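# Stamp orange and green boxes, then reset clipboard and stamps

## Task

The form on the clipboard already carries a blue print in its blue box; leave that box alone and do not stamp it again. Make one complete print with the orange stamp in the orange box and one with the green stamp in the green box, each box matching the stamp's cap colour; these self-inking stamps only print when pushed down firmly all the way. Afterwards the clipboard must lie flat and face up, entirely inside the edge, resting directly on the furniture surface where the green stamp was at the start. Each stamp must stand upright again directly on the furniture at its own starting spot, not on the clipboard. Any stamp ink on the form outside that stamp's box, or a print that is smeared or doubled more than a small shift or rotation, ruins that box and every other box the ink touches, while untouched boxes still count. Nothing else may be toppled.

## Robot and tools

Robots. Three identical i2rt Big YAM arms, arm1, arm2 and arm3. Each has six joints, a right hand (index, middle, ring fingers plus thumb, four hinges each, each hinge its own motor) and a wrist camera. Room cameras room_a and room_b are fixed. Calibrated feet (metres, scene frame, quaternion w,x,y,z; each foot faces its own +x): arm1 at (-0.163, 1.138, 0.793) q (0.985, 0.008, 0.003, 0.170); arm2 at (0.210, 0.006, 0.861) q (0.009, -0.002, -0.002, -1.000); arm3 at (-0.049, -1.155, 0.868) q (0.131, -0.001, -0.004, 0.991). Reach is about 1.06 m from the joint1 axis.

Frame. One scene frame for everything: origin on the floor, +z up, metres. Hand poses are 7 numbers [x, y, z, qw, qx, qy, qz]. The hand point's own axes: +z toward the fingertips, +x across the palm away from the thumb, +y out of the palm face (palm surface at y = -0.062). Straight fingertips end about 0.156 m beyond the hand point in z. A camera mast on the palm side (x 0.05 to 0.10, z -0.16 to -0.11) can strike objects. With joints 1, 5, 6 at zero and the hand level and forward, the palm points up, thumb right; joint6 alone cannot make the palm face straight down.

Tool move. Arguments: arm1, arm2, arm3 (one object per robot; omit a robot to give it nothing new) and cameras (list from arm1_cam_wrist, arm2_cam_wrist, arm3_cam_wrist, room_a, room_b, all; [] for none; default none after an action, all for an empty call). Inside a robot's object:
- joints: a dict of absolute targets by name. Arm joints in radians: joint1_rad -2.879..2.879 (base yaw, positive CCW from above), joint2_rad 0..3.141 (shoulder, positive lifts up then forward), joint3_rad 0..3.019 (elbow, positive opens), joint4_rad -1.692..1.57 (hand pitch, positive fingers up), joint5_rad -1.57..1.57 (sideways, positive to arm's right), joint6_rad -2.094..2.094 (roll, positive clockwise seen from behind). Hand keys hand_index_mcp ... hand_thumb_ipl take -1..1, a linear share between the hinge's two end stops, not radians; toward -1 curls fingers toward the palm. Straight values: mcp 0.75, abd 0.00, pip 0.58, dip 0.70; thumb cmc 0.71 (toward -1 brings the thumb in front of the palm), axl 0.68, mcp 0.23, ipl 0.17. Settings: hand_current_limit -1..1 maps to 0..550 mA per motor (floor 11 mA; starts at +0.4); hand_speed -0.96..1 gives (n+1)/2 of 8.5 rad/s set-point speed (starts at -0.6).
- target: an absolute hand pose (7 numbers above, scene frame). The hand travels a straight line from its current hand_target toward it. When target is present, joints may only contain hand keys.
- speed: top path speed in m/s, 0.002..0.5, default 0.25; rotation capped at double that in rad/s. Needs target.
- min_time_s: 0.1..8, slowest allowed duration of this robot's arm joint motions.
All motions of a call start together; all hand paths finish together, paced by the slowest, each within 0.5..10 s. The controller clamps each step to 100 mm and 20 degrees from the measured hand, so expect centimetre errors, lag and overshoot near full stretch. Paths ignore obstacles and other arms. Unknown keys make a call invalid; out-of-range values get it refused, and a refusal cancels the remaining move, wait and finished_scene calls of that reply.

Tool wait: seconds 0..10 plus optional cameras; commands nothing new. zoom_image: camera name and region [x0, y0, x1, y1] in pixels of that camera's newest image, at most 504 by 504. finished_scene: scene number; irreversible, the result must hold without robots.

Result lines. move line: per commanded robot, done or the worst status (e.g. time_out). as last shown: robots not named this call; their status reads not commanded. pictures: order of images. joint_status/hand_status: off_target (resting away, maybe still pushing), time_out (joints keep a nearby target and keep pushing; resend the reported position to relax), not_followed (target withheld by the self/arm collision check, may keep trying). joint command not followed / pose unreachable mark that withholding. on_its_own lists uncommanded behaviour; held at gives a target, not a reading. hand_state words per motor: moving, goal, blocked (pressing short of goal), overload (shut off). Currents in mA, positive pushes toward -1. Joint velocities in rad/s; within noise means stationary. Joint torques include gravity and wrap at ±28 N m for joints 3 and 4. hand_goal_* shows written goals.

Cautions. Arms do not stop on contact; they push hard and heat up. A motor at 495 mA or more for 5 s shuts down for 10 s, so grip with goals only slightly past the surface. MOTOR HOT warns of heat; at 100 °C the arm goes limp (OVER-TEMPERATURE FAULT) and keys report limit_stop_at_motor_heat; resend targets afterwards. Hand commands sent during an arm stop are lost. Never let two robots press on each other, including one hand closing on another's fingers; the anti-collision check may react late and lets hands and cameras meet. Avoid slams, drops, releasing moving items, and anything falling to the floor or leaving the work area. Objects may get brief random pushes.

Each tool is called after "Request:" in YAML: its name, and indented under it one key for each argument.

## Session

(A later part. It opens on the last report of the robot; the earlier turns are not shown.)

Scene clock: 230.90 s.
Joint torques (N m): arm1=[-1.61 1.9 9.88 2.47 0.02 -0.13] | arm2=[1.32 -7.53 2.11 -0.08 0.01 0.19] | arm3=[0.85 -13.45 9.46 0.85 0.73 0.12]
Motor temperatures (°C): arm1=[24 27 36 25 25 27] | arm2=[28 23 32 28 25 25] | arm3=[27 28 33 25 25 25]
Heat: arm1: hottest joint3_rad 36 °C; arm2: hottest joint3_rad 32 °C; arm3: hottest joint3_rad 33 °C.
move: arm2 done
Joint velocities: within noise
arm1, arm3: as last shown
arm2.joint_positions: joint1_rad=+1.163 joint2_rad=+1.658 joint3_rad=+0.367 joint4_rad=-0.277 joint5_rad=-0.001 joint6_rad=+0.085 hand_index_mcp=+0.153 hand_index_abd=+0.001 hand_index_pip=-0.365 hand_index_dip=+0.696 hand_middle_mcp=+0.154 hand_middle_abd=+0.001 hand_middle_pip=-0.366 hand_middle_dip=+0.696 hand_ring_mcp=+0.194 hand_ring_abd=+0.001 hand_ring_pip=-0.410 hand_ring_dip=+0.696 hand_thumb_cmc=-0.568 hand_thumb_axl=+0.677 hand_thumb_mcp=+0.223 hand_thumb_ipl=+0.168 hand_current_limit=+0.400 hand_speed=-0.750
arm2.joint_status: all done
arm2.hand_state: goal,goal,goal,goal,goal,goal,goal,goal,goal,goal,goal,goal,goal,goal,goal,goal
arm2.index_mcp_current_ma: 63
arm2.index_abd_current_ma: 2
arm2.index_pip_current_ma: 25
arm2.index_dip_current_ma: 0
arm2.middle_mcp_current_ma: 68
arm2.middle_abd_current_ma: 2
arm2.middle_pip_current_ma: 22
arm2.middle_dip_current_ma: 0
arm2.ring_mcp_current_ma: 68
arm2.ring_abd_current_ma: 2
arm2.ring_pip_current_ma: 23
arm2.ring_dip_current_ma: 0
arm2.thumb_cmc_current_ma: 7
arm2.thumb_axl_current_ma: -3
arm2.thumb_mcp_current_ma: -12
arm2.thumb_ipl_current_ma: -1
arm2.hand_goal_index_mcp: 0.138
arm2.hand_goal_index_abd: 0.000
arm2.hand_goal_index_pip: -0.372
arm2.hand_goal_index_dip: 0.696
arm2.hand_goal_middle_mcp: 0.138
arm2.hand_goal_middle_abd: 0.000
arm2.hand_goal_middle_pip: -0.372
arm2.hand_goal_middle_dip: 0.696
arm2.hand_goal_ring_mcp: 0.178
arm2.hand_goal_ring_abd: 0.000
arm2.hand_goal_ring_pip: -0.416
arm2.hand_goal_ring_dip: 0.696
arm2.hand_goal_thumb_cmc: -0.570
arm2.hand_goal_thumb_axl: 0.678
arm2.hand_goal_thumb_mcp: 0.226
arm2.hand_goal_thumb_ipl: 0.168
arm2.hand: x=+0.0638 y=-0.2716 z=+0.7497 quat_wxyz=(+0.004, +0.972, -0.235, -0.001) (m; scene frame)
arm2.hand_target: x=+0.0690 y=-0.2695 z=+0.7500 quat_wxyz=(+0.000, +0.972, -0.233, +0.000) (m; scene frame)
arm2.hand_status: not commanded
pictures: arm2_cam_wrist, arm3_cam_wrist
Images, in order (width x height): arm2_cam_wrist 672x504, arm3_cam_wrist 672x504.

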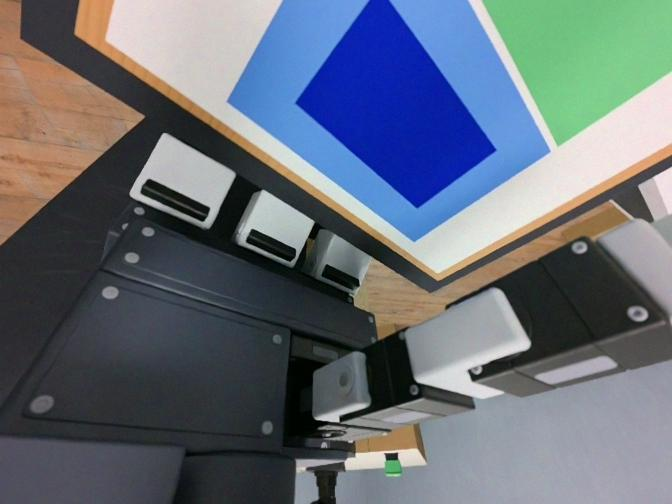

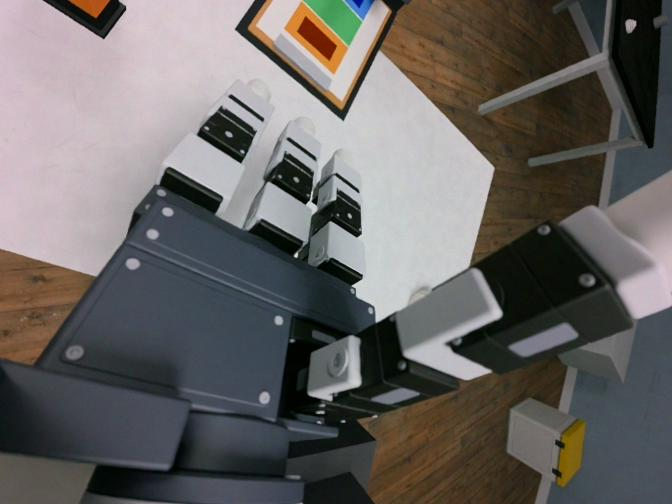

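Request:
move:
  arm2: {"target": [0.0692, -0.2695, 0.763, 0, 0.9724, -0.2334, 0], "speed": 0.05}

Request:
move:
  arm2: {"target": [0.0692, -0.2695, 0.771, 0, 0.9724, -0.2334, 0], "speed": 0.05}
  cameras: ["arm2_cam_wrist", "arm3_cam_wrist"]

Scene clock: 232.03 s.
Joint torques (N m): arm1=[-1.44 1.85 9.89 2.47 0.02 -0.13] | arm2=[1.26 -7.3 2.74 -0.08 0.01 0.19] | arm3=[0.79 -13.39 9.46 0.85 0.73 0.12]
Motor temperatures (°C): arm1=[24 27 36 25 25 27] | arm2=[28 23 31 28 25 25] | arm3=[27 28 33 25 25 25]
Heat: arm1: hottest joint3_rad 36 °C; arm2: hottest joint3_rad 31 °C; arm3: hottest joint3_rad 33 °C.
move: arm2 done
Joint velocities: within noise
arm1.joint_positions: joint1_rad=+0.539 joint2_rad=+0.634 joint3_rad=+1.406 joint4_rad=-1.334 joint5_rad=-0.069 joint6_rad=+1.110 hand_index_mcp=+0.754 hand_index_abd=+0.000 hand_index_pip=+0.577 hand_index_dip=+0.696 hand_middle_mcp=+0.754 hand_middle_abd=+0.000 hand_middle_pip=+0.577 hand_middle_dip=+0.696 hand_ring_mcp=+0.754 hand_ring_abd=+0.000 hand_ring_pip=+0.577 hand_ring_dip=+0.696 hand_thumb_cmc=+0.714 hand_thumb_axl=+0.677 hand_thumb_mcp=+0.226 hand_thumb_ipl=+0.168 hand_current_limit=+0.400 hand_speed=-0.600
arm1.joint_status: not commanded
arm1.hand_state: goal,goal,goal,goal,goal,goal,goal,goal,goal,goal,goal,goal,goal,goal,goal,goal
arm1.index_mcp_current_ma: 0
arm1.index_abd_current_ma: 0
arm1.index_pip_current_ma: 0
arm1.index_dip_current_ma: 0
arm1.middle_mcp_current_ma: 0
arm1.middle_abd_current_ma: 0
arm1.middle_pip_current_ma: 0
arm1.middle_dip_current_ma: 0
arm1.ring_mcp_current_ma: 0
arm1.ring_abd_current_ma: 0
arm1.ring_pip_current_ma: 0
arm1.ring_dip_current_ma: 0
arm1.thumb_cmc_current_ma: 0
arm1.thumb_axl_current_ma: 0
arm1.thumb_mcp_current_ma: 0
arm1.thumb_ipl_current_ma: 0
arm1.hand_goal_index_mcp: 0.754
arm1.hand_goal_index_abd: 0.000
arm1.hand_goal_index_pip: 0.576
arm1.hand_goal_index_dip: 0.696
arm1.hand_goal_middle_mcp: 0.754
arm1.hand_goal_middle_abd: 0.000
arm1.hand_goal_middle_pip: 0.576
arm1.hand_goal_middle_dip: 0.696
arm1.hand_goal_ring_mcp: 0.754
arm1.hand_goal_ring_abd: 0.000
arm1.hand_goal_ring_pip: 0.576
arm1.hand_goal_ring_dip: 0.696
arm1.hand_goal_thumb_cmc: 0.714
arm1.hand_goal_thumb_axl: 0.678
arm1.hand_goal_thumb_mcp: 0.226
arm1.hand_goal_thumb_ipl: 0.168
arm1.hand: x=+0.0601 y=+1.2783 z=+1.3493 quat_wxyz=(-0.137, +0.676, +0.553, +0.467) (m; scene frame)
arm1.hand_target: x=+0.0586 y=+1.2762 z=+1.3602 quat_wxyz=(-0.139, +0.671, +0.550, +0.478) (m; scene frame)
arm1.hand_status: not commanded
arm2.joint_positions: joint1_rad=+1.163 joint2_rad=+1.597 joint3_rad=+0.367 joint4_rad=-0.341 joint5_rad=-0.001 joint6_rad=+0.085 hand_index_mcp=+0.153 hand_index_abd=+0.001 hand_index_pip=-0.365 hand_index_dip=+0.696 hand_middle_mcp=+0.154 hand_middle_abd=+0.001 hand_middle_pip=-0.366 hand_middle_dip=+0.696 hand_ring_mcp=+0.194 hand_ring_abd=+0.001 hand_ring_pip=-0.410 hand_ring_dip=+0.696 hand_thumb_cmc=-0.568 hand_thumb_axl=+0.677 hand_thumb_mcp=+0.223 hand_thumb_ipl=+0.168 hand_current_limit=+0.400 hand_speed=-0.750
arm2.joint_status: not commanded
arm2.hand_state: goal,goal,goal,goal,goal,goal,goal,goal,goal,goal,goal,goal,goal,goal,goal,goal
arm2.index_mcp_current_ma: 62
arm2.index_abd_current_ma: 2
arm2.index_pip_current_ma: 25
arm2.index_dip_current_ma: 0
arm2.middle_mcp_current_ma: 68
arm2.middle_abd_current_ma: 2
arm2.middle_pip_current_ma: 22
arm2.middle_dip_current_ma: 0
arm2.ring_mcp_current_ma: 67
arm2.ring_abd_current_ma: 2
arm2.ring_pip_current_ma: 23
arm2.ring_dip_current_ma: 0
arm2.thumb_cmc_current_ma: 7
arm2.thumb_axl_current_ma: -3
arm2.thumb_mcp_current_ma: -12
arm2.thumb_ipl_current_ma: -1
arm2.hand_goal_index_mcp: 0.138
arm2.hand_goal_index_abd: 0.000
arm2.hand_goal_index_pip: -0.372
arm2.hand_goal_index_dip: 0.696
arm2.hand_goal_middle_mcp: 0.138
arm2.hand_goal_middle_abd: 0.000
arm2.hand_goal_middle_pip: -0.372
arm2.hand_goal_middle_dip: 0.696
arm2.hand_goal_ring_mcp: 0.178
arm2.hand_goal_ring_abd: 0.000
arm2.hand_goal_ring_pip: -0.416
arm2.hand_goal_ring_dip: 0.696
arm2.hand_goal_thumb_cmc: -0.570
arm2.hand_goal_thumb_axl: 0.678
arm2.hand_goal_thumb_mcp: 0.226
arm2.hand_goal_thumb_ipl: 0.168
arm2.hand: x=+0.0644 y=-0.2701 z=+0.7620 quat_wxyz=(+0.002, +0.972, -0.235, -0.001) (m; scene frame)
arm2.hand_target: x=+0.0691 y=-0.2694 z=+0.7629 quat_wxyz=(+0.000, +0.972, -0.233, +0.000) (m; scene frame)
arm2.hand_status: done (0.005 m and 0.4 deg from the pose sent, 0.015 m and 0.5 deg at the start)
arm3: as last shown
pictures: none

Scene clock: 233.00 s.
Joint torques (N m): arm1=[-1.49 1.73 9.88 2.47 0.02 -0.14] | arm2=[1.32 -7.41 3.17 -0.05 0 0.19] | arm3=[0.85 -13.45 9.47 0.85 0.73 0.12]
Motor temperatures (°C): arm1=[24 27 36 25 25 27] | arm2=[28 23 31 28 25 25] | arm3=[27 28 33 25 25 25]
Heat: arm1: hottest joint3_rad 36 °C; arm2: hottest joint3_rad 31 °C; arm3: hottest joint3_rad 33 °C.
move: arm2 done
Joint velocities: within noise
arm1, arm3: as last shown
arm2.joint_positions: joint1_rad=+1.163 joint2_rad=+1.564 joint3_rad=+0.367 joint4_rad=-0.382 joint5_rad=-0.001 joint6_rad=+0.085 hand_index_mcp=+0.153 hand_index_abd=+0.001 hand_index_pip=-0.365 hand_index_dip=+0.697 hand_middle_mcp=+0.155 hand_middle_abd=+0.001 hand_middle_pip=-0.365 hand_middle_dip=+0.698 hand_ring_mcp=+0.194 hand_ring_abd=+0.001 hand_ring_pip=-0.410 hand_ring_dip=+0.696 hand_thumb_cmc=-0.568 hand_thumb_axl=+0.677 hand_thumb_mcp=+0.223 hand_thumb_ipl=+0.168 hand_current_limit=+0.400 hand_speed=-0.750
arm2.joint_status: not commanded
arm2.hand_state: goal,goal,goal,goal,goal,goal,goal,goal,goal,goal,goal,goal,goal,goal,goal,goal
arm2.index_mcp_current_ma: 62
arm2.index_abd_current_ma: 2
arm2.index_pip_current_ma: 25
arm2.index_dip_current_ma: 3
arm2.middle_mcp_current_ma: 69
arm2.middle_abd_current_ma: 2
arm2.middle_pip_current_ma: 25
arm2.middle_dip_current_ma: 5
arm2.ring_mcp_current_ma: 67
arm2.ring_abd_current_ma: 2
arm2.ring_pip_current_ma: 23
arm2.ring_dip_current_ma: 0
arm2.thumb_cmc_current_ma: 7
arm2.thumb_axl_current_ma: -3
arm2.thumb_mcp_current_ma: -12
arm2.thumb_ipl_current_ma: -1
arm2.hand_goal_index_mcp: 0.138
arm2.hand_goal_index_abd: 0.000
arm2.hand_goal_index_pip: -0.372
arm2.hand_goal_index_dip: 0.696
arm2.hand_goal_middle_mcp: 0.138
arm2.hand_goal_middle_abd: 0.000
arm2.hand_goal_middle_pip: -0.372
arm2.hand_goal_middle_dip: 0.696
arm2.hand_goal_ring_mcp: 0.178
arm2.hand_goal_ring_abd: 0.000
arm2.hand_goal_ring_pip: -0.416
arm2.hand_goal_ring_dip: 0.696
arm2.hand_goal_thumb_cmc: -0.570
arm2.hand_goal_thumb_axl: 0.678
arm2.hand_goal_thumb_mcp: 0.226
arm2.hand_goal_thumb_ipl: 0.168
arm2.hand: x=+0.0655 y=-0.2676 z=+0.7680 quat_wxyz=(-0.002, +0.972, -0.235, +0.000) (m; scene frame)
arm2.hand_target: x=+0.0691 y=-0.2695 z=+0.7709 quat_wxyz=(+0.000, +0.972, -0.233, +0.000) (m; scene frame)
arm2.hand_status: done (0.005 m and 0.3 deg from the pose sent, 0.010 m and 0.4 deg at the start)
pictures: arm2_cam_wrist, arm3_cam_wrist
Images, in order (width x height): arm2_cam_wrist 672x504, arm3_cam_wrist 672x504.

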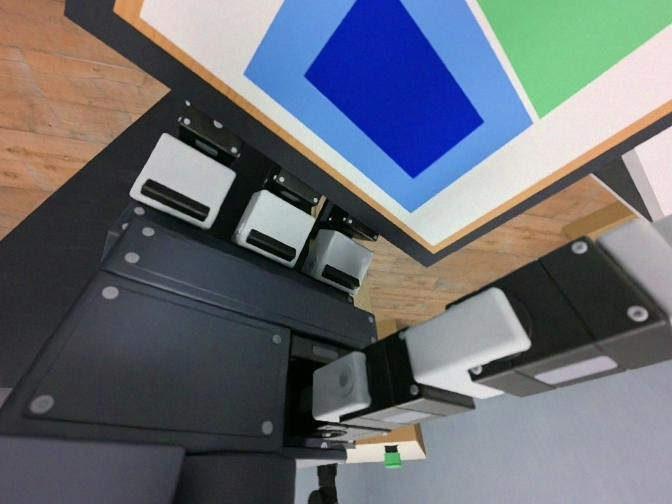

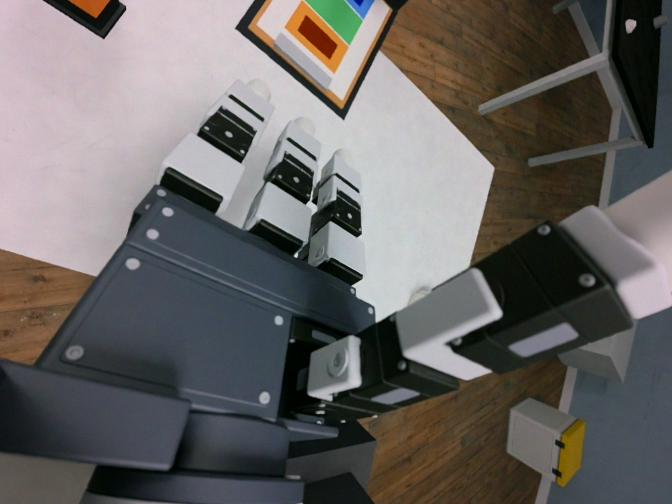

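Request:
move:
  arm2: {"target": [0.0735, -0.2610, 0.763, 0, 0.9724, -0.2334, 0], "speed": 0.05}

Request:
move:
  arm2: {"target": [0.0735, -0.2610, 0.773, 0, 0.9724, -0.2334, 0], "speed": 0.05}
  cameras: ["arm2_cam_wrist"]

Scene clock: 234.30 s.
Joint torques (N m): arm1=[-1.55 1.85 9.87 2.48 0.03 -0.14] | arm2=[1.32 -5.77 2.67 0.8 0 0.19] | arm3=[0.85 -13.39 9.47 0.87 0.73 0.12]
Motor temperatures (°C): arm1=[24 27 36 25 25 27] | arm2=[28 23 31 28 25 25] | arm3=[27 28 33 25 25 25]
Heat: arm1: hottest joint3_rad 36 °C; arm2: hottest joint3_rad 31 °C; arm3: hottest joint3_rad 33 °C.
move: arm2 done
Joint velocities: within noise
arm1, arm3: as last shown
arm2.joint_positions: joint1_rad=+1.168 joint2_rad=+1.564 joint3_rad=+0.343 joint4_rad=-0.358 joint5_rad=-0.001 joint6_rad=+0.090 hand_index_mcp=+0.153 hand_index_abd=+0.001 hand_index_pip=-0.365 hand_index_dip=+0.697 hand_middle_mcp=+0.155 hand_middle_abd=+0.001 hand_middle_pip=-0.365 hand_middle_dip=+0.698 hand_ring_mcp=+0.194 hand_ring_abd=+0.001 hand_ring_pip=-0.410 hand_ring_dip=+0.696 hand_thumb_cmc=-0.568 hand_thumb_axl=+0.677 hand_thumb_mcp=+0.223 hand_thumb_ipl=+0.168 hand_current_limit=+0.400 hand_speed=-0.750
arm2.joint_status: not commanded
arm2.hand_state: goal,goal,goal,goal,goal,goal,goal,goal,goal,goal,goal,goal,goal,goal,goal,goal
arm2.index_mcp_current_ma: 62
arm2.index_abd_current_ma: 2
arm2.index_pip_current_ma: 25
arm2.index_dip_current_ma: 3
arm2.middle_mcp_current_ma: 69
arm2.middle_abd_current_ma: 2
arm2.middle_pip_current_ma: 25
arm2.middle_dip_current_ma: 6
arm2.ring_mcp_current_ma: 67
arm2.ring_abd_current_ma: 2
arm2.ring_pip_current_ma: 23
arm2.ring_dip_current_ma: 0
arm2.thumb_cmc_current_ma: 7
arm2.thumb_axl_current_ma: -3
arm2.thumb_mcp_current_ma: -12
arm2.thumb_ipl_current_ma: -1
arm2.hand_goal_index_mcp: 0.138
arm2.hand_goal_index_abd: 0.000
arm2.hand_goal_index_pip: -0.372
arm2.hand_goal_index_dip: 0.696
arm2.hand_goal_middle_mcp: 0.138
arm2.hand_goal_middle_abd: 0.000
arm2.hand_goal_middle_pip: -0.372
arm2.hand_goal_middle_dip: 0.696
arm2.hand_goal_ring_mcp: 0.178
arm2.hand_goal_ring_abd: 0.000
arm2.hand_goal_ring_pip: -0.416
arm2.hand_goal_ring_dip: 0.696
arm2.hand_goal_thumb_cmc: -0.570
arm2.hand_goal_thumb_axl: 0.678
arm2.hand_goal_thumb_mcp: 0.226
arm2.hand_goal_thumb_ipl: 0.168
arm2.hand: x=+0.0694 y=-0.2603 z=+0.7648 quat_wxyz=(-0.001, +0.972, -0.235, +0.000) (m; scene frame)
arm2.hand_target: x=+0.0734 y=-0.2610 z=+0.7631 quat_wxyz=(+0.000, +0.972, -0.233, +0.000) (m; scene frame)
arm2.hand_status: done (0.005 m and 0.3 deg from the pose sent, 0.011 m and 0.3 deg at the start)
pictures: none

Scene clock: 235.27 s.
Joint torques (N m): arm1=[-1.61 1.85 9.88 2.47 0.02 -0.14] | arm2=[1.26 -7.06 3.17 -0.05 0.01 0.19] | arm3=[0.79 -13.45 9.47 0.85 0.73 0.12]
Motor temperatures (°C): arm1=[24 27 36 25 25 27] | arm2=[28 23 31 28 25 25] | arm3=[27 28 33 25 25 25]
Heat: arm1: hottest joint3_rad 36 °C; arm2: hottest joint3_rad 31 °C; arm3: hottest joint3_rad 33 °C.
move: arm2 done
Joint velocities: within noise
arm1: as last shown
arm2.joint_positions: joint1_rad=+1.168 joint2_rad=+1.535 joint3_rad=+0.343 joint4_rad=-0.386 joint5_rad=-0.001 joint6_rad=+0.090 hand_index_mcp=+0.153 hand_index_abd=+0.001 hand_index_pip=-0.365 hand_index_dip=+0.697 hand_middle_mcp=+0.155 hand_middle_abd=+0.001 hand_middle_pip=-0.365 hand_middle_dip=+0.698 hand_ring_mcp=+0.194 hand_ring_abd=+0.001 hand_ring_pip=-0.410 hand_ring_dip=+0.696 hand_thumb_cmc=-0.568 hand_thumb_axl=+0.677 hand_thumb_mcp=+0.223 hand_thumb_ipl=+0.168 hand_current_limit=+0.400 hand_speed=-0.750
arm2.joint_status: not commanded
arm2.hand_state: goal,goal,goal,goal,goal,goal,goal,goal,goal,goal,goal,goal,goal,goal,goal,goal
arm2.index_mcp_current_ma: 62
arm2.index_abd_current_ma: 2
arm2.index_pip_current_ma: 25
arm2.index_dip_current_ma: 3
arm2.middle_mcp_current_ma: 69
arm2.middle_abd_current_ma: 2
arm2.middle_pip_current_ma: 25
arm2.middle_dip_current_ma: 6
arm2.ring_mcp_current_ma: 66
arm2.ring_abd_current_ma: 2
arm2.ring_pip_current_ma: 23
arm2.ring_dip_current_ma: 0
arm2.thumb_cmc_current_ma: 7
arm2.thumb_axl_current_ma: -3
arm2.thumb_mcp_current_ma: -12
arm2.thumb_ipl_current_ma: -1
arm2.hand_goal_index_mcp: 0.138
arm2.hand_goal_index_abd: 0.000
arm2.hand_goal_index_pip: -0.372
arm2.hand_goal_index_dip: 0.696
arm2.hand_goal_middle_mcp: 0.138
arm2.hand_goal_middle_abd: 0.000
arm2.hand_goal_middle_pip: -0.372
arm2.hand_goal_middle_dip: 0.696
arm2.hand_goal_ring_mcp: 0.178
arm2.hand_goal_ring_abd: 0.000
arm2.hand_goal_ring_pip: -0.416
arm2.hand_goal_ring_dip: 0.696
arm2.hand_goal_thumb_cmc: -0.570
arm2.hand_goal_thumb_axl: 0.678
arm2.hand_goal_thumb_mcp: 0.226
arm2.hand_goal_thumb_ipl: 0.168
arm2.hand: x=+0.0696 y=-0.2600 z=+0.7707 quat_wxyz=(-0.001, +0.972, -0.235, +0.000) (m; scene frame)
arm2.hand_target: x=+0.0733 y=-0.2611 z=+0.7730 quat_wxyz=(+0.000, +0.972, -0.233, +0.000) (m; scene frame)
arm2.hand_status: done (0.005 m and 0.2 deg from the pose sent, 0.009 m and 0.3 deg at the start)
arm3.joint_positions: joint1_rad=-0.908 joint2_rad=+1.495 joint3_rad=+0.802 joint4_rad=-0.169 joint5_rad=+0.720 joint6_rad=+0.668 hand_index_mcp=+0.759 hand_index_abd=+0.000 hand_index_pip=+0.577 hand_index_dip=+0.694 hand_middle_mcp=+0.760 hand_middle_abd=+0.000 hand_middle_pip=+0.577 hand_middle_dip=+0.694 hand_ring_mcp=+0.759 hand_ring_abd=-0.001 hand_ring_pip=+0.575 hand_ring_dip=+0.694 hand_thumb_cmc=-0.569 hand_thumb_axl=+0.680 hand_thumb_mcp=+0.169 hand_thumb_ipl=+0.167 hand_current_limit=+0.400 hand_speed=-0.600
arm3.joint_status: not commanded
arm3.hand_state: goal,goal,goal,goal,goal,goal,goal,goal,goal,goal,goal,goal,goal,goal,goal,goal
arm3.index_mcp_current_ma: 11
arm3.index_abd_current_ma: 0
arm3.index_pip_current_ma: -1
arm3.index_dip_current_ma: -4
arm3.middle_mcp_current_ma: 14
arm3.middle_abd_current_ma: 0
arm3.middle_pip_current_ma: -1
arm3.middle_dip_current_ma: -4
arm3.ring_mcp_current_ma: 13
arm3.ring_abd_current_ma: -2
arm3.ring_pip_current_ma: -1
arm3.ring_dip_current_ma: -4
arm3.thumb_cmc_current_ma: 1
arm3.thumb_axl_current_ma: 5
arm3.thumb_mcp_current_ma: -2
arm3.thumb_ipl_current_ma: -2
arm3.hand_goal_index_mcp: 0.754
arm3.hand_goal_index_abd: 0.000
arm3.hand_goal_index_pip: 0.578
arm3.hand_goal_index_dip: 0.696
arm3.hand_goal_middle_mcp: 0.754
arm3.hand_goal_middle_abd: 0.000
arm3.hand_goal_middle_pip: 0.578
arm3.hand_goal_middle_dip: 0.696
arm3.hand_goal_ring_mcp: 0.754
arm3.hand_goal_ring_abd: 0.000
arm3.hand_goal_ring_pip: 0.576
arm3.hand_goal_ring_dip: 0.696
arm3.hand_goal_thumb_cmc: -0.570
arm3.hand_goal_thumb_axl: 0.678
arm3.hand_goal_thumb_mcp: 0.170
arm3.hand_goal_thumb_ipl: 0.168
arm3.hand: x=-0.0883 y=-0.6328 z=+1.0548 quat_wxyz=(+0.120, +0.238, +0.852, +0.451) (m; scene frame)
arm3.hand_target: x=-0.0900 y=-0.6350 z=+1.0500 quat_wxyz=(+0.123, +0.237, +0.855, +0.445) (m; scene frame)
arm3.hand_status: not commanded
pictures: arm2_cam_wrist
Images, in order (width x height): arm2_cam_wrist 672x504.

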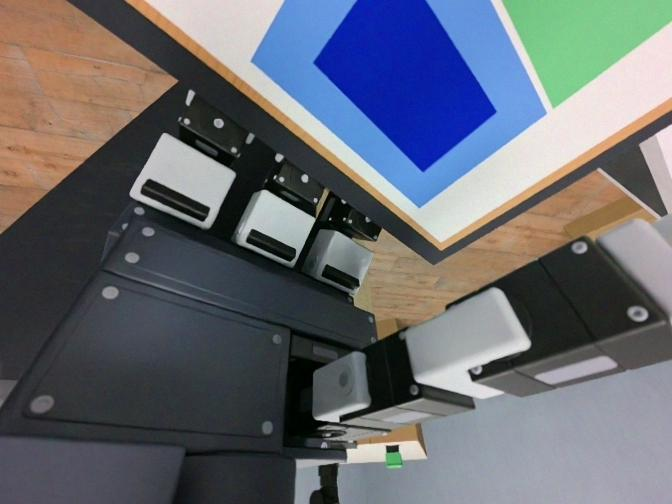

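Request:
move:
  arm2: {"target": [0.0735, -0.2610, 0.781, 0, 0.9724, -0.2334, 0], "speed": 0.05}
  cameras: ["arm2_cam_wrist", "arm3_cam_wrist"]

Scene clock: 236.37 s.
Joint torques (N m): arm1=[-1.49 1.79 9.88 2.48 0.02 -0.14] | arm2=[1.32 -6.77 3.71 -0.06 0 0.19] | arm3=[0.85 -13.39 9.46 0.85 0.73 0.12]
Motor temperatures (°C): arm1=[24 27 36 25 25 27] | arm2=[28 23 31 28 25 25] | arm3=[27 28 33 25 25 25]
Heat: arm1: hottest joint3_rad 36 °C; arm2: hottest joint3_rad 31 °C; arm3: hottest joint3_rad 33 °C.
move: arm2 done
Joint velocities: within noise
arm1, arm3: as last shown
arm2.joint_positions: joint1_rad=+1.168 joint2_rad=+1.497 joint3_rad=+0.343 joint4_rad=-0.428 joint5_rad=-0.001 joint6_rad=+0.090 hand_index_mcp=+0.153 hand_index_abd=+0.001 hand_index_pip=-0.365 hand_index_dip=+0.697 hand_middle_mcp=+0.155 hand_middle_abd=+0.001 hand_middle_pip=-0.365 hand_middle_dip=+0.698 hand_ring_mcp=+0.194 hand_ring_abd=+0.001 hand_ring_pip=-0.410 hand_ring_dip=+0.696 hand_thumb_cmc=-0.568 hand_thumb_axl=+0.677 hand_thumb_mcp=+0.223 hand_thumb_ipl=+0.168 hand_current_limit=+0.400 hand_speed=-0.750
arm2.joint_status: not commanded
arm2.hand_state: goal,goal,goal,goal,goal,goal,goal,goal,goal,goal,goal,goal,goal,goal,goal,goal
arm2.index_mcp_current_ma: 62
arm2.index_abd_current_ma: 2
arm2.index_pip_current_ma: 25
arm2.index_dip_current_ma: 4
arm2.middle_mcp_current_ma: 69
arm2.middle_abd_current_ma: 2
arm2.middle_pip_current_ma: 25
arm2.middle_dip_current_ma: 6
arm2.ring_mcp_current_ma: 66
arm2.ring_abd_current_ma: 2
arm2.ring_pip_current_ma: 23
arm2.ring_dip_current_ma: 0
arm2.thumb_cmc_current_ma: 7
arm2.thumb_axl_current_ma: -3
arm2.thumb_mcp_current_ma: -12
arm2.thumb_ipl_current_ma: -1
arm2.hand_goal_index_mcp: 0.138
arm2.hand_goal_index_abd: 0.000
arm2.hand_goal_index_pip: -0.372
arm2.hand_goal_index_dip: 0.696
arm2.hand_goal_middle_mcp: 0.138
arm2.hand_goal_middle_abd: 0.000
arm2.hand_goal_middle_pip: -0.372
arm2.hand_goal_middle_dip: 0.696
arm2.hand_goal_ring_mcp: 0.178
arm2.hand_goal_ring_abd: 0.000
arm2.hand_goal_ring_pip: -0.416
arm2.hand_goal_ring_dip: 0.696
arm2.hand_goal_thumb_cmc: -0.570
arm2.hand_goal_thumb_axl: 0.678
arm2.hand_goal_thumb_mcp: 0.226
arm2.hand_goal_thumb_ipl: 0.168
arm2.hand: x=+0.0704 y=-0.2580 z=+0.7778 quat_wxyz=(-0.002, +0.972, -0.235, +0.000) (m; scene frame)
arm2.hand_target: x=+0.0734 y=-0.2610 z=+0.7809 quat_wxyz=(+0.000, +0.972, -0.233, +0.000) (m; scene frame)
arm2.hand_status: done (0.005 m and 0.3 deg from the pose sent, 0.011 m and 0.2 deg at the start)
pictures: arm2_cam_wrist, arm3_cam_wrist
Images, in order (width x height): arm2_cam_wrist 672x504, arm3_cam_wrist 672x504.

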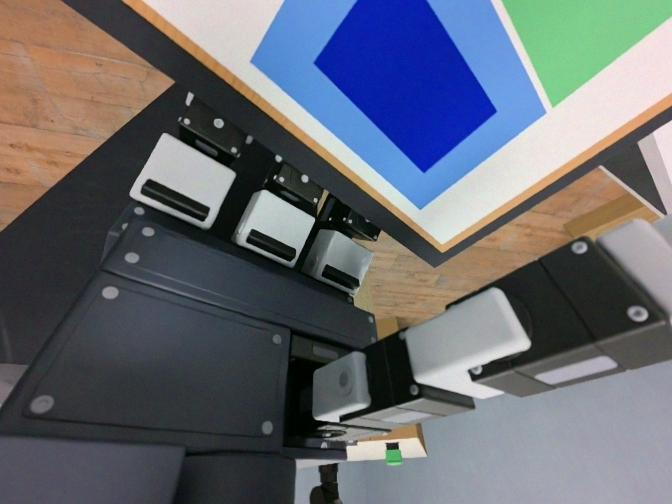

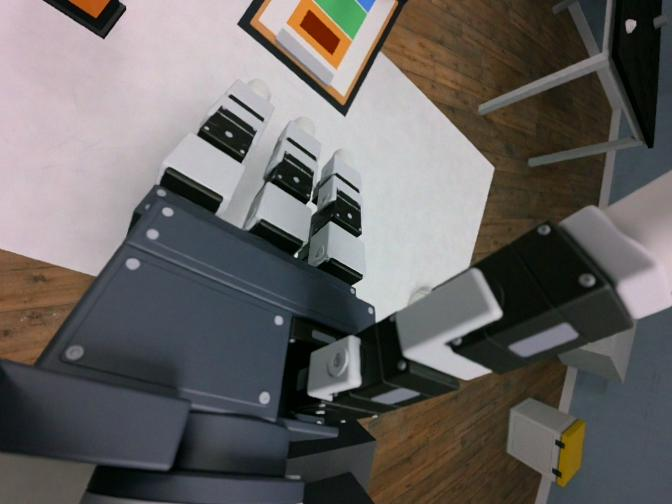

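Request:
move:
  arm2: {"joints": {"hand_thumb_ipl": -0.643}}

Request:
move:
  arm2: {"joints": {"hand_thumb_mcp": -0.02}}
  cameras: ["arm2_cam_wrist", "arm3_cam_wrist"]

Scene clock: 238.43 s.
Joint torques (N m): arm1=[-1.49 1.85 9.88 2.47 0.03 -0.13] | arm2=[1.26 -6.77 3.7 -0.05 0 0.19] | arm3=[0.79 -13.45 9.46 0.85 0.73 0.12]
Motor temperatures (°C): arm1=[24 27 36 25 25 27] | arm2=[28 23 31 28 25 25] | arm3=[27 28 33 25 25 25]
Heat: arm1: hottest joint3_rad 36 °C; arm2: hottest joint3_rad 31 °C; arm3: hottest joint3_rad 33 °C.
move: arm2 done
Joint velocities: within noise
arm1, arm3: as last shown
arm2.joint_positions: joint1_rad=+1.168 joint2_rad=+1.497 joint3_rad=+0.343 joint4_rad=-0.428 joint5_rad=-0.001 joint6_rad=+0.090 hand_index_mcp=+0.153 hand_index_abd=+0.001 hand_index_pip=-0.365 hand_index_dip=+0.697 hand_middle_mcp=+0.155 hand_middle_abd=+0.001 hand_middle_pip=-0.365 hand_middle_dip=+0.698 hand_ring_mcp=+0.194 hand_ring_abd=+0.001 hand_ring_pip=-0.410 hand_ring_dip=+0.696 hand_thumb_cmc=-0.568 hand_thumb_axl=+0.677 hand_thumb_mcp=+0.223 hand_thumb_ipl=-0.640 hand_current_limit=+0.400 hand_speed=-0.750
arm2.joint_status: all done
arm2.hand_state: goal,goal,goal,goal,goal,goal,goal,goal,goal,goal,goal,goal,goal,goal,goal,goal
arm2.index_mcp_current_ma: 62
arm2.index_abd_current_ma: 2
arm2.index_pip_current_ma: 25
arm2.index_dip_current_ma: 4
arm2.middle_mcp_current_ma: 69
arm2.middle_abd_current_ma: 2
arm2.middle_pip_current_ma: 25
arm2.middle_dip_current_ma: 6
arm2.ring_mcp_current_ma: 66
arm2.ring_abd_current_ma: 2
arm2.ring_pip_current_ma: 23
arm2.ring_dip_current_ma: 0
arm2.thumb_cmc_current_ma: 7
arm2.thumb_axl_current_ma: -3
arm2.thumb_mcp_current_ma: -12
arm2.thumb_ipl_current_ma: 9
arm2.hand_goal_index_mcp: 0.138
arm2.hand_goal_index_abd: 0.000
arm2.hand_goal_index_pip: -0.372
arm2.hand_goal_index_dip: 0.696
arm2.hand_goal_middle_mcp: 0.138
arm2.hand_goal_middle_abd: 0.000
arm2.hand_goal_middle_pip: -0.372
arm2.hand_goal_middle_dip: 0.696
arm2.hand_goal_ring_mcp: 0.178
arm2.hand_goal_ring_abd: 0.000
arm2.hand_goal_ring_pip: -0.416
arm2.hand_goal_ring_dip: 0.696
arm2.hand_goal_thumb_cmc: -0.570
arm2.hand_goal_thumb_axl: 0.678
arm2.hand_goal_thumb_mcp: 0.226
arm2.hand_goal_thumb_ipl: -0.642
arm2.hand: x=+0.0704 y=-0.2580 z=+0.7778 quat_wxyz=(-0.002, +0.972, -0.235, +0.000) (m; scene frame)
arm2.hand_target: x=+0.0734 y=-0.2610 z=+0.7809 quat_wxyz=(+0.000, +0.972, -0.233, +0.000) (m; scene frame)
arm2.hand_status: not commanded
pictures: none

Scene clock: 239.20 s.
Joint torques (N m): arm1=[-1.49 1.85 9.85 2.48 0.02 -0.15] | arm2=[1.32 -6.77 3.69 0.02 0 0.19] | arm3=[0.91 -13.39 9.46 0.85 0.73 0.12]
Motor temperatures (°C): arm1=[24 27 36 25 25 27] | arm2=[28 23 31 28 25 25] | arm3=[27 28 33 25 25 25]
Heat: arm1: hottest joint3_rad 36 °C; arm2: hottest joint3_rad 31 °C; arm3: hottest joint3_rad 33 °C.
move: arm2 off_target
Joint velocities: within noise
arm1, arm3: as last shown
arm2.joint_positions: joint1_rad=+1.168 joint2_rad=+1.497 joint3_rad=+0.343 joint4_rad=-0.430 joint5_rad=-0.001 joint6_rad=+0.090 hand_index_mcp=+0.164 hand_index_abd=+0.001 hand_index_pip=-0.362 hand_index_dip=+0.699 hand_middle_mcp=+0.163 hand_middle_abd=+0.001 hand_middle_pip=-0.361 hand_middle_dip=+0.699 hand_ring_mcp=+0.194 hand_ring_abd=+0.001 hand_ring_pip=-0.409 hand_ring_dip=+0.698 hand_thumb_cmc=-0.568 hand_thumb_axl=+0.677 hand_thumb_mcp=+0.027 hand_thumb_ipl=-0.633 hand_current_limit=+0.400 hand_speed=-0.750
arm2.joint_status: hand_thumb_mcp off_target (ended at +0.027, target -0.020)
arm2.hand_state: blocked,goal,goal,goal,blocked,goal,goal,goal,goal,goal,goal,goal,goal,goal,blocked,goal
arm2.index_mcp_current_ma: 113
arm2.index_abd_current_ma: 2
arm2.index_pip_current_ma: 39
arm2.index_dip_current_ma: 9
arm2.middle_mcp_current_ma: 109
arm2.middle_abd_current_ma: 2
arm2.middle_pip_current_ma: 40
arm2.middle_dip_current_ma: 11
arm2.ring_mcp_current_ma: 67
arm2.ring_abd_current_ma: 2
arm2.ring_pip_current_ma: 24
arm2.ring_dip_current_ma: 5
arm2.thumb_cmc_current_ma: 7
arm2.thumb_axl_current_ma: -3
arm2.thumb_mcp_current_ma: 264
arm2.thumb_ipl_current_ma: 49
arm2.hand_goal_index_mcp: 0.138
arm2.hand_goal_index_abd: 0.000
arm2.hand_goal_index_pip: -0.372
arm2.hand_goal_index_dip: 0.696
arm2.hand_goal_middle_mcp: 0.138
arm2.hand_goal_middle_abd: 0.000
arm2.hand_goal_middle_pip: -0.372
arm2.hand_goal_middle_dip: 0.696
arm2.hand_goal_ring_mcp: 0.178
arm2.hand_goal_ring_abd: 0.000
arm2.hand_goal_ring_pip: -0.416
arm2.hand_goal_ring_dip: 0.696
arm2.hand_goal_thumb_cmc: -0.570
arm2.hand_goal_thumb_axl: 0.678
arm2.hand_goal_thumb_mcp: -0.020
arm2.hand_goal_thumb_ipl: -0.642
arm2.hand: x=+0.0707 y=-0.2575 z=+0.7776 quat_wxyz=(-0.004, +0.972, -0.235, +0.000) (m; scene frame)
arm2.hand_target: x=+0.0734 y=-0.2611 z=+0.7809 quat_wxyz=(+0.000, +0.972, -0.233, +0.000) (m; scene frame)
arm2.hand_status: not commanded
pictures: arm2_cam_wrist, arm3_cam_wrist
Images, in order (width x height): arm2_cam_wrist 672x504, arm3_cam_wrist 672x504.

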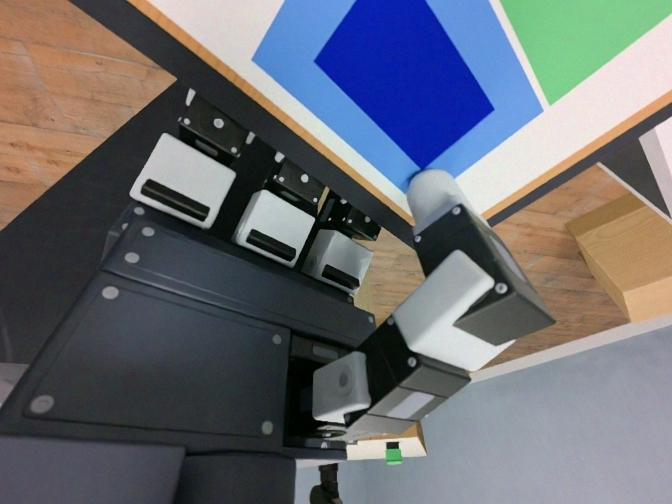

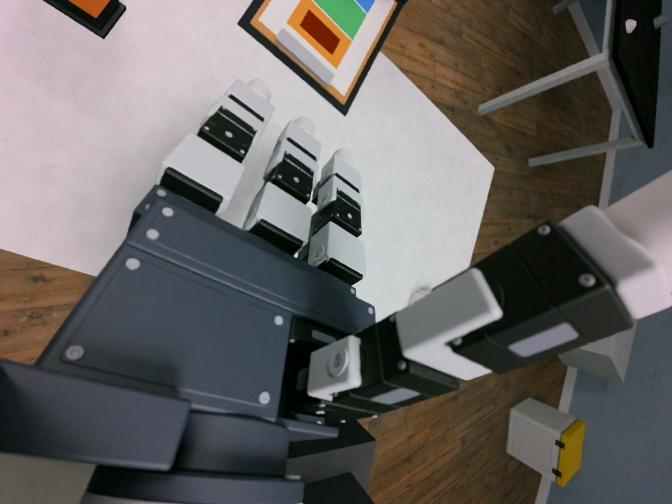

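Request:
move:
  arm2: {"joints": {"hand_current_limit": 0.75, "hand_thumb_mcp": -0.07, "hand_index_mcp": 0.07, "hand_middle_mcp": 0.07, "hand_ring_mcp": 0.10}}

Request:
move:
  arm2: {"target": [0.0735, -0.2610, 0.810, 0, 0.9724, -0.2334, 0], "speed": 0.05}
  cameras: ["arm2_cam_wrist", "arm3_cam_wrist"]

Scene clock: 239.97 s.
Joint torques (N m): arm1=[-1.49 1.79 9.87 2.45 0.02 -0.13] | arm2=[1.26 -6.71 3.69 0.08 0 0.19] | arm3=[0.79 -13.45 9.46 0.87 0.73 0.11]
Motor temperatures (°C): arm1=[24 27 36 25 25 27] | arm2=[28 23 31 28 25 25] | arm3=[27 28 33 25 25 25]
Heat: arm1: hottest joint3_rad 36 °C; arm2: hottest joint3_rad 31 °C; arm3: hottest joint3_rad 33 °C.
move: arm2 off_target
Joint velocities: within noise
arm1, arm3: as last shown
arm2.joint_positions: joint1_rad=+1.168 joint2_rad=+1.497 joint3_rad=+0.343 joint4_rad=-0.431 joint5_rad=-0.001 joint6_rad=+0.090 hand_index_mcp=+0.163 hand_index_abd=-0.002 hand_index_pip=-0.354 hand_index_dip=+0.702 hand_middle_mcp=+0.135 hand_middle_abd=+0.001 hand_middle_pip=-0.359 hand_middle_dip=+0.701 hand_ring_mcp=+0.135 hand_ring_abd=+0.001 hand_ring_pip=-0.408 hand_ring_dip=+0.698 hand_thumb_cmc=-0.568 hand_thumb_axl=+0.678 hand_thumb_mcp=+0.002 hand_thumb_ipl=-0.628 hand_current_limit=+0.750 hand_speed=-0.750
arm2.joint_status: hand_index_mcp off_target (ended at +0.163, target +0.070); hand_middle_mcp off_target (ended at +0.135, target +0.070); hand_ring_mcp off_target (ended at +0.135, target +0.100); hand_thumb_mcp off_target (ended at +0.002, target -0.070); the others done
arm2.hand_state: blocked,goal,goal,goal,blocked,goal,goal,goal,blocked,goal,goal,goal,goal,goal,blocked,goal
arm2.index_mcp_current_ma: 450
arm2.index_abd_current_ma: -5
arm2.index_pip_current_ma: 72
arm2.index_dip_current_ma: 22
arm2.middle_mcp_current_ma: 306
arm2.middle_abd_current_ma: 2
arm2.middle_pip_current_ma: 52
arm2.middle_dip_current_ma: 16
arm2.ring_mcp_current_ma: 155
arm2.ring_abd_current_ma: 2
arm2.ring_pip_current_ma: 28
arm2.ring_dip_current_ma: 8
arm2.thumb_cmc_current_ma: 7
arm2.thumb_axl_current_ma: 1
arm2.thumb_mcp_current_ma: 421
arm2.thumb_ipl_current_ma: 76
arm2.hand_goal_index_mcp: 0.070
arm2.hand_goal_index_abd: 0.000
arm2.hand_goal_index_pip: -0.372
arm2.hand_goal_index_dip: 0.696
arm2.hand_goal_middle_mcp: 0.070
arm2.hand_goal_middle_abd: 0.000
arm2.hand_goal_middle_pip: -0.372
arm2.hand_goal_middle_dip: 0.696
arm2.hand_goal_ring_mcp: 0.100
arm2.hand_goal_ring_abd: 0.000
arm2.hand_goal_ring_pip: -0.416
arm2.hand_goal_ring_dip: 0.696
arm2.hand_goal_thumb_cmc: -0.570
arm2.hand_goal_thumb_axl: 0.678
arm2.hand_goal_thumb_mcp: -0.070
arm2.hand_goal_thumb_ipl: -0.642
arm2.hand: x=+0.0708 y=-0.2571 z=+0.7775 quat_wxyz=(-0.004, +0.972, -0.235, +0.000) (m; scene frame)
arm2.hand_target: x=+0.0734 y=-0.2611 z=+0.7809 quat_wxyz=(+0.000, +0.972, -0.233, +0.000) (m; scene frame)
arm2.hand_status: not commanded
pictures: none

Scene clock: 241.13 s.
Joint torques (N m): arm1=[-1.49 1.79 9.88 2.44 0.02 -0.13] | arm2=[1.26 -6.12 6.09 0.08 -0.02 0.18] | arm3=[0.79 -13.45 9.46 0.85 0.73 0.12]
Motor temperatures (°C): arm1=[24 27 36 25 25 27] | arm2=[28 23 31 28 25 25] | arm3=[27 28 33 25 25 25]
Heat: arm1: hottest joint3_rad 36 °C; arm2: hottest joint3_rad 31 °C; arm3: hottest joint3_rad 33 °C.
move: arm2 off_target
Joint velocities: within noise
arm1.joint_positions: joint1_rad=+0.539 joint2_rad=+0.634 joint3_rad=+1.406 joint4_rad=-1.334 joint5_rad=-0.069 joint6_rad=+1.110 hand_index_mcp=+0.754 hand_index_abd=+0.000 hand_index_pip=+0.577 hand_index_dip=+0.696 hand_middle_mcp=+0.754 hand_middle_abd=+0.000 hand_middle_pip=+0.577 hand_middle_dip=+0.696 hand_ring_mcp=+0.754 hand_ring_abd=+0.000 hand_ring_pip=+0.577 hand_ring_dip=+0.696 hand_thumb_cmc=+0.714 hand_thumb_axl=+0.677 hand_thumb_mcp=+0.226 hand_thumb_ipl=+0.168 hand_current_limit=+0.400 hand_speed=-0.600
arm1.joint_status: not commanded
arm1.hand_state: goal,goal,goal,goal,goal,goal,goal,goal,goal,goal,goal,goal,goal,goal,goal,goal
arm1.index_mcp_current_ma: 0
arm1.index_abd_current_ma: 0
arm1.index_pip_current_ma: 0
arm1.index_dip_current_ma: 0
arm1.middle_mcp_current_ma: 0
arm1.middle_abd_current_ma: 0
arm1.middle_pip_current_ma: 0
arm1.middle_dip_current_ma: 0
arm1.ring_mcp_current_ma: 0
arm1.ring_abd_current_ma: 0
arm1.ring_pip_current_ma: 0
arm1.ring_dip_current_ma: 0
arm1.thumb_cmc_current_ma: 0
arm1.thumb_axl_current_ma: 0
arm1.thumb_mcp_current_ma: 0
arm1.thumb_ipl_current_ma: 0
arm1.hand_goal_index_mcp: 0.754
arm1.hand_goal_index_abd: 0.000
arm1.hand_goal_index_pip: 0.576
arm1.hand_goal_index_dip: 0.696
arm1.hand_goal_middle_mcp: 0.754
arm1.hand_goal_middle_abd: 0.000
arm1.hand_goal_middle_pip: 0.576
arm1.hand_goal_middle_dip: 0.696
arm1.hand_goal_ring_mcp: 0.754
arm1.hand_goal_ring_abd: 0.000
arm1.hand_goal_ring_pip: 0.576
arm1.hand_goal_ring_dip: 0.696
arm1.hand_goal_thumb_cmc: 0.714
arm1.hand_goal_thumb_axl: 0.678
arm1.hand_goal_thumb_mcp: 0.226
arm1.hand_goal_thumb_ipl: 0.168
arm1.hand: x=+0.0601 y=+1.2783 z=+1.3493 quat_wxyz=(-0.137, +0.676, +0.553, +0.467) (m; scene frame)
arm1.hand_target: x=+0.0586 y=+1.2762 z=+1.3602 quat_wxyz=(-0.139, +0.671, +0.550, +0.478) (m; scene frame)
arm1.hand_status: not commanded
arm2.joint_positions: joint1_rad=+1.168 joint2_rad=+1.369 joint3_rad=+0.343 joint4_rad=-0.583 joint5_rad=-0.001 joint6_rad=+0.090 hand_index_mcp=+0.162 hand_index_abd=-0.004 hand_index_pip=-0.344 hand_index_dip=+0.707 hand_middle_mcp=+0.135 hand_middle_abd=+0.001 hand_middle_pip=-0.354 hand_middle_dip=+0.703 hand_ring_mcp=+0.133 hand_ring_abd=+0.001 hand_ring_pip=-0.408 hand_ring_dip=+0.698 hand_thumb_cmc=-0.567 hand_thumb_axl=+0.680 hand_thumb_mcp=+0.002 hand_thumb_ipl=-0.623 hand_current_limit=+0.750 hand_speed=-0.750
arm2.joint_status: not commanded
arm2.hand_state: blocked,goal,blocked,goal,blocked,goal,goal,goal,blocked,goal,goal,goal,goal,goal,blocked,goal
arm2.index_mcp_current_ma: 445
arm2.index_abd_current_ma: -11
arm2.index_pip_current_ma: 115
arm2.index_dip_current_ma: 43
arm2.middle_mcp_current_ma: 304
arm2.middle_abd_current_ma: 2
arm2.middle_pip_current_ma: 70
arm2.middle_dip_current_ma: 25
arm2.ring_mcp_current_ma: 147
arm2.ring_abd_current_ma: 2
arm2.ring_pip_current_ma: 28
arm2.ring_dip_current_ma: 8
arm2.thumb_cmc_current_ma: 9
arm2.thumb_axl_current_ma: 8
arm2.thumb_mcp_current_ma: 419
arm2.thumb_ipl_current_ma: 103
arm2.hand_goal_index_mcp: 0.070
arm2.hand_goal_index_abd: 0.000
arm2.hand_goal_index_pip: -0.372
arm2.hand_goal_index_dip: 0.696
arm2.hand_goal_middle_mcp: 0.070
arm2.hand_goal_middle_abd: 0.000
arm2.hand_goal_middle_pip: -0.372
arm2.hand_goal_middle_dip: 0.696
arm2.hand_goal_ring_mcp: 0.100
arm2.hand_goal_ring_abd: 0.000
arm2.hand_goal_ring_pip: -0.416
arm2.hand_goal_ring_dip: 0.696
arm2.hand_goal_thumb_cmc: -0.570
arm2.hand_goal_thumb_axl: 0.678
arm2.hand_goal_thumb_mcp: -0.070
arm2.hand_goal_thumb_ipl: -0.642
arm2.hand: x=+0.0753 y=-0.2462 z=+0.8001 quat_wxyz=(-0.016, +0.972, -0.235, +0.002) (m; scene frame)
arm2.hand_target: x=+0.0736 y=-0.2610 z=+0.8100 quat_wxyz=(+0.000, +0.972, -0.233, +0.000) (m; scene frame)
arm2.hand_status: off_target (0.018 m and 1.9 deg from the pose sent, 0.033 m and 0.6 deg at the start)
arm3: as last shown
pictures: arm2_cam_wrist, arm3_cam_wrist
Images, in order (width x height): arm2_cam_wrist 672x504, arm3_cam_wrist 672x504.

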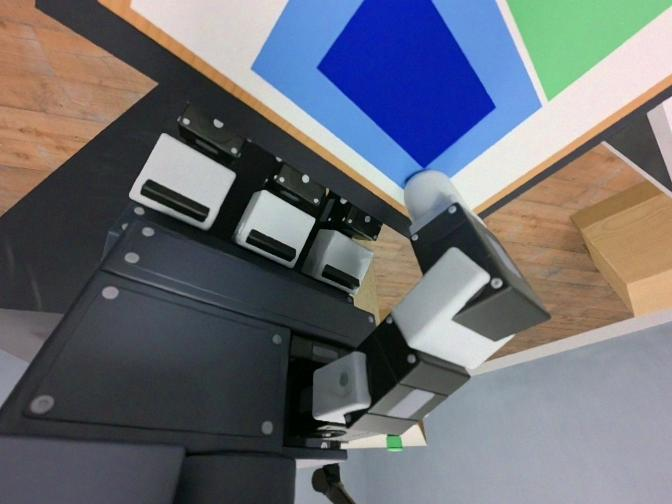

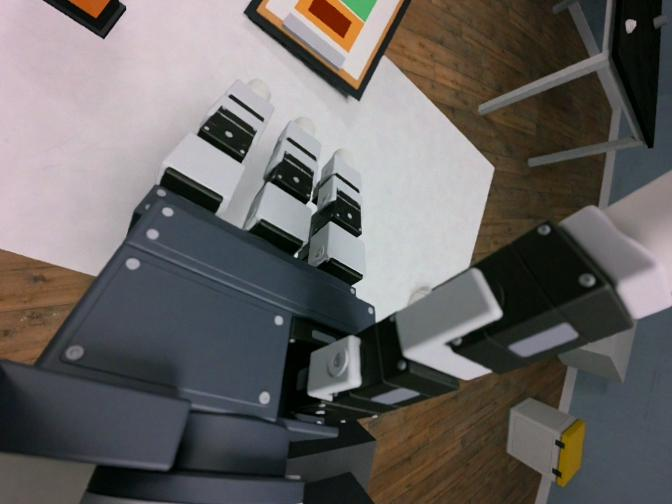

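Request:
move:
  arm2: {"target": [0.0735, -0.2610, 0.860, 0, 0.9724, -0.2334, 0], "speed": 0.06}
  cameras: ["arm2_cam_wrist", "arm3_cam_wrist", "room_b"]

Scene clock: 242.77 s.
Joint torques (N m): arm1=[-1.44 1.85 9.88 2.48 0.02 -0.14] | arm2=[1.26 -5.01 9.4 0.03 0 0.18] | arm3=[0.85 -13.39 9.46 0.87 0.73 0.12]
Motor temperatures (°C): arm1=[24 27 36 25 25 27] | arm2=[28 23 31 28 25 25] | arm3=[27 28 33 25 25 25]
Heat: arm1: hottest joint3_rad 36 °C; arm2: hottest joint3_rad 31 °C; arm3: hottest joint3_rad 33 °C.
move: arm2 off_target
Joint velocities: within noise
arm1, arm3: as last shown
arm2.joint_positions: joint1_rad=+1.168 joint2_rad=+1.183 joint3_rad=+0.374 joint4_rad=-0.824 joint5_rad=-0.002 joint6_rad=+0.090 hand_index_mcp=+0.162 hand_index_abd=-0.004 hand_index_pip=-0.343 hand_index_dip=+0.708 hand_middle_mcp=+0.135 hand_middle_abd=+0.001 hand_middle_pip=-0.354 hand_middle_dip=+0.703 hand_ring_mcp=+0.133 hand_ring_abd=+0.001 hand_ring_pip=-0.408 hand_ring_dip=+0.698 hand_thumb_cmc=-0.567 hand_thumb_axl=+0.680 hand_thumb_mcp=+0.002 hand_thumb_ipl=-0.623 hand_current_limit=+0.750 hand_speed=-0.750
arm2.joint_status: not commanded
arm2.hand_state: blocked,goal,blocked,goal,blocked,goal,goal,goal,blocked,goal,goal,goal,goal,goal,blocked,goal
arm2.index_mcp_current_ma: 445
arm2.index_abd_current_ma: -11
arm2.index_pip_current_ma: 119
arm2.index_dip_current_ma: 45
arm2.middle_mcp_current_ma: 304
arm2.middle_abd_current_ma: 2
arm2.middle_pip_current_ma: 72
arm2.middle_dip_current_ma: 26
arm2.ring_mcp_current_ma: 145
arm2.ring_abd_current_ma: 2
arm2.ring_pip_current_ma: 28
arm2.ring_dip_current_ma: 8
arm2.thumb_cmc_current_ma: 10
arm2.thumb_axl_current_ma: 9
arm2.thumb_mcp_current_ma: 419
arm2.thumb_ipl_current_ma: 105
arm2.hand_goal_index_mcp: 0.070
arm2.hand_goal_index_abd: 0.000
arm2.hand_goal_index_pip: -0.372
arm2.hand_goal_index_dip: 0.696
arm2.hand_goal_middle_mcp: 0.070
arm2.hand_goal_middle_abd: 0.000
arm2.hand_goal_middle_pip: -0.372
arm2.hand_goal_middle_dip: 0.696
arm2.hand_goal_ring_mcp: 0.100
arm2.hand_goal_ring_abd: 0.000
arm2.hand_goal_ring_pip: -0.416
arm2.hand_goal_ring_dip: 0.696
arm2.hand_goal_thumb_cmc: -0.570
arm2.hand_goal_thumb_axl: 0.678
arm2.hand_goal_thumb_mcp: -0.070
arm2.hand_goal_thumb_ipl: -0.642
arm2.hand: x=+0.0799 y=-0.2354 z=+0.8402 quat_wxyz=(-0.028, +0.972, -0.235, +0.004) (m; scene frame)
arm2.hand_target: x=+0.0739 y=-0.2602 z=+0.8600 quat_wxyz=(+0.000, +0.972, -0.233, +0.000) (m; scene frame)
arm2.hand_status: off_target (0.033 m and 3.3 deg from the pose sent, 0.062 m and 1.9 deg at the start)
pictures: arm2_cam_wrist, arm3_cam_wrist, room_b
Images, in order (width x height): arm2_cam_wrist 672x504, arm3_cam_wrist 672x504, room_b 672x504.

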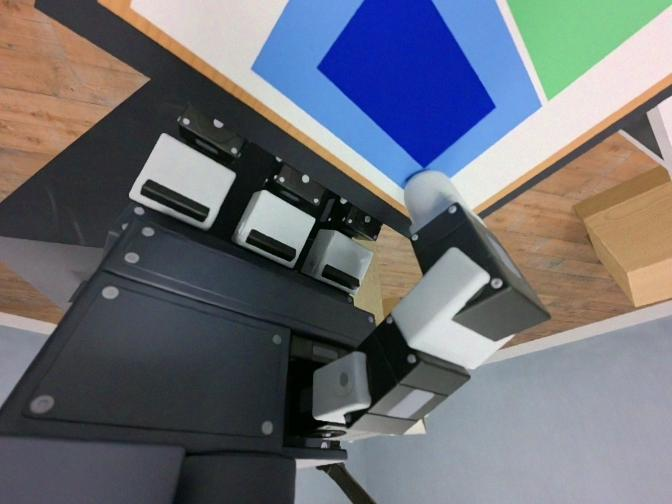

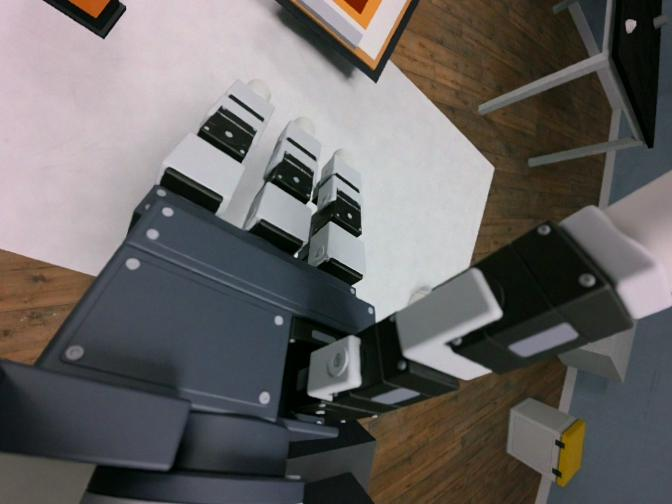

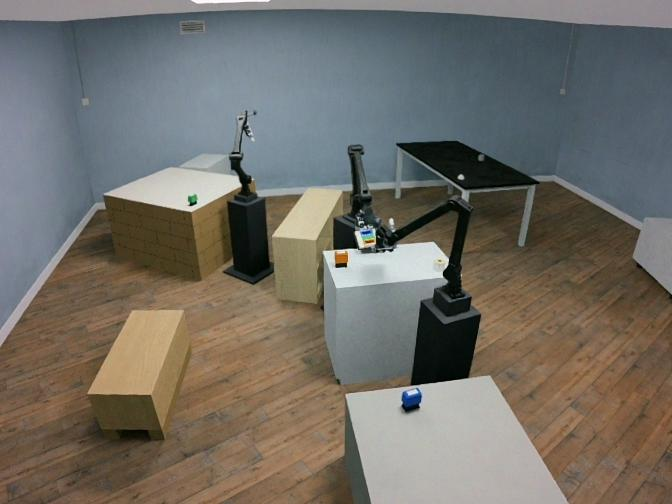

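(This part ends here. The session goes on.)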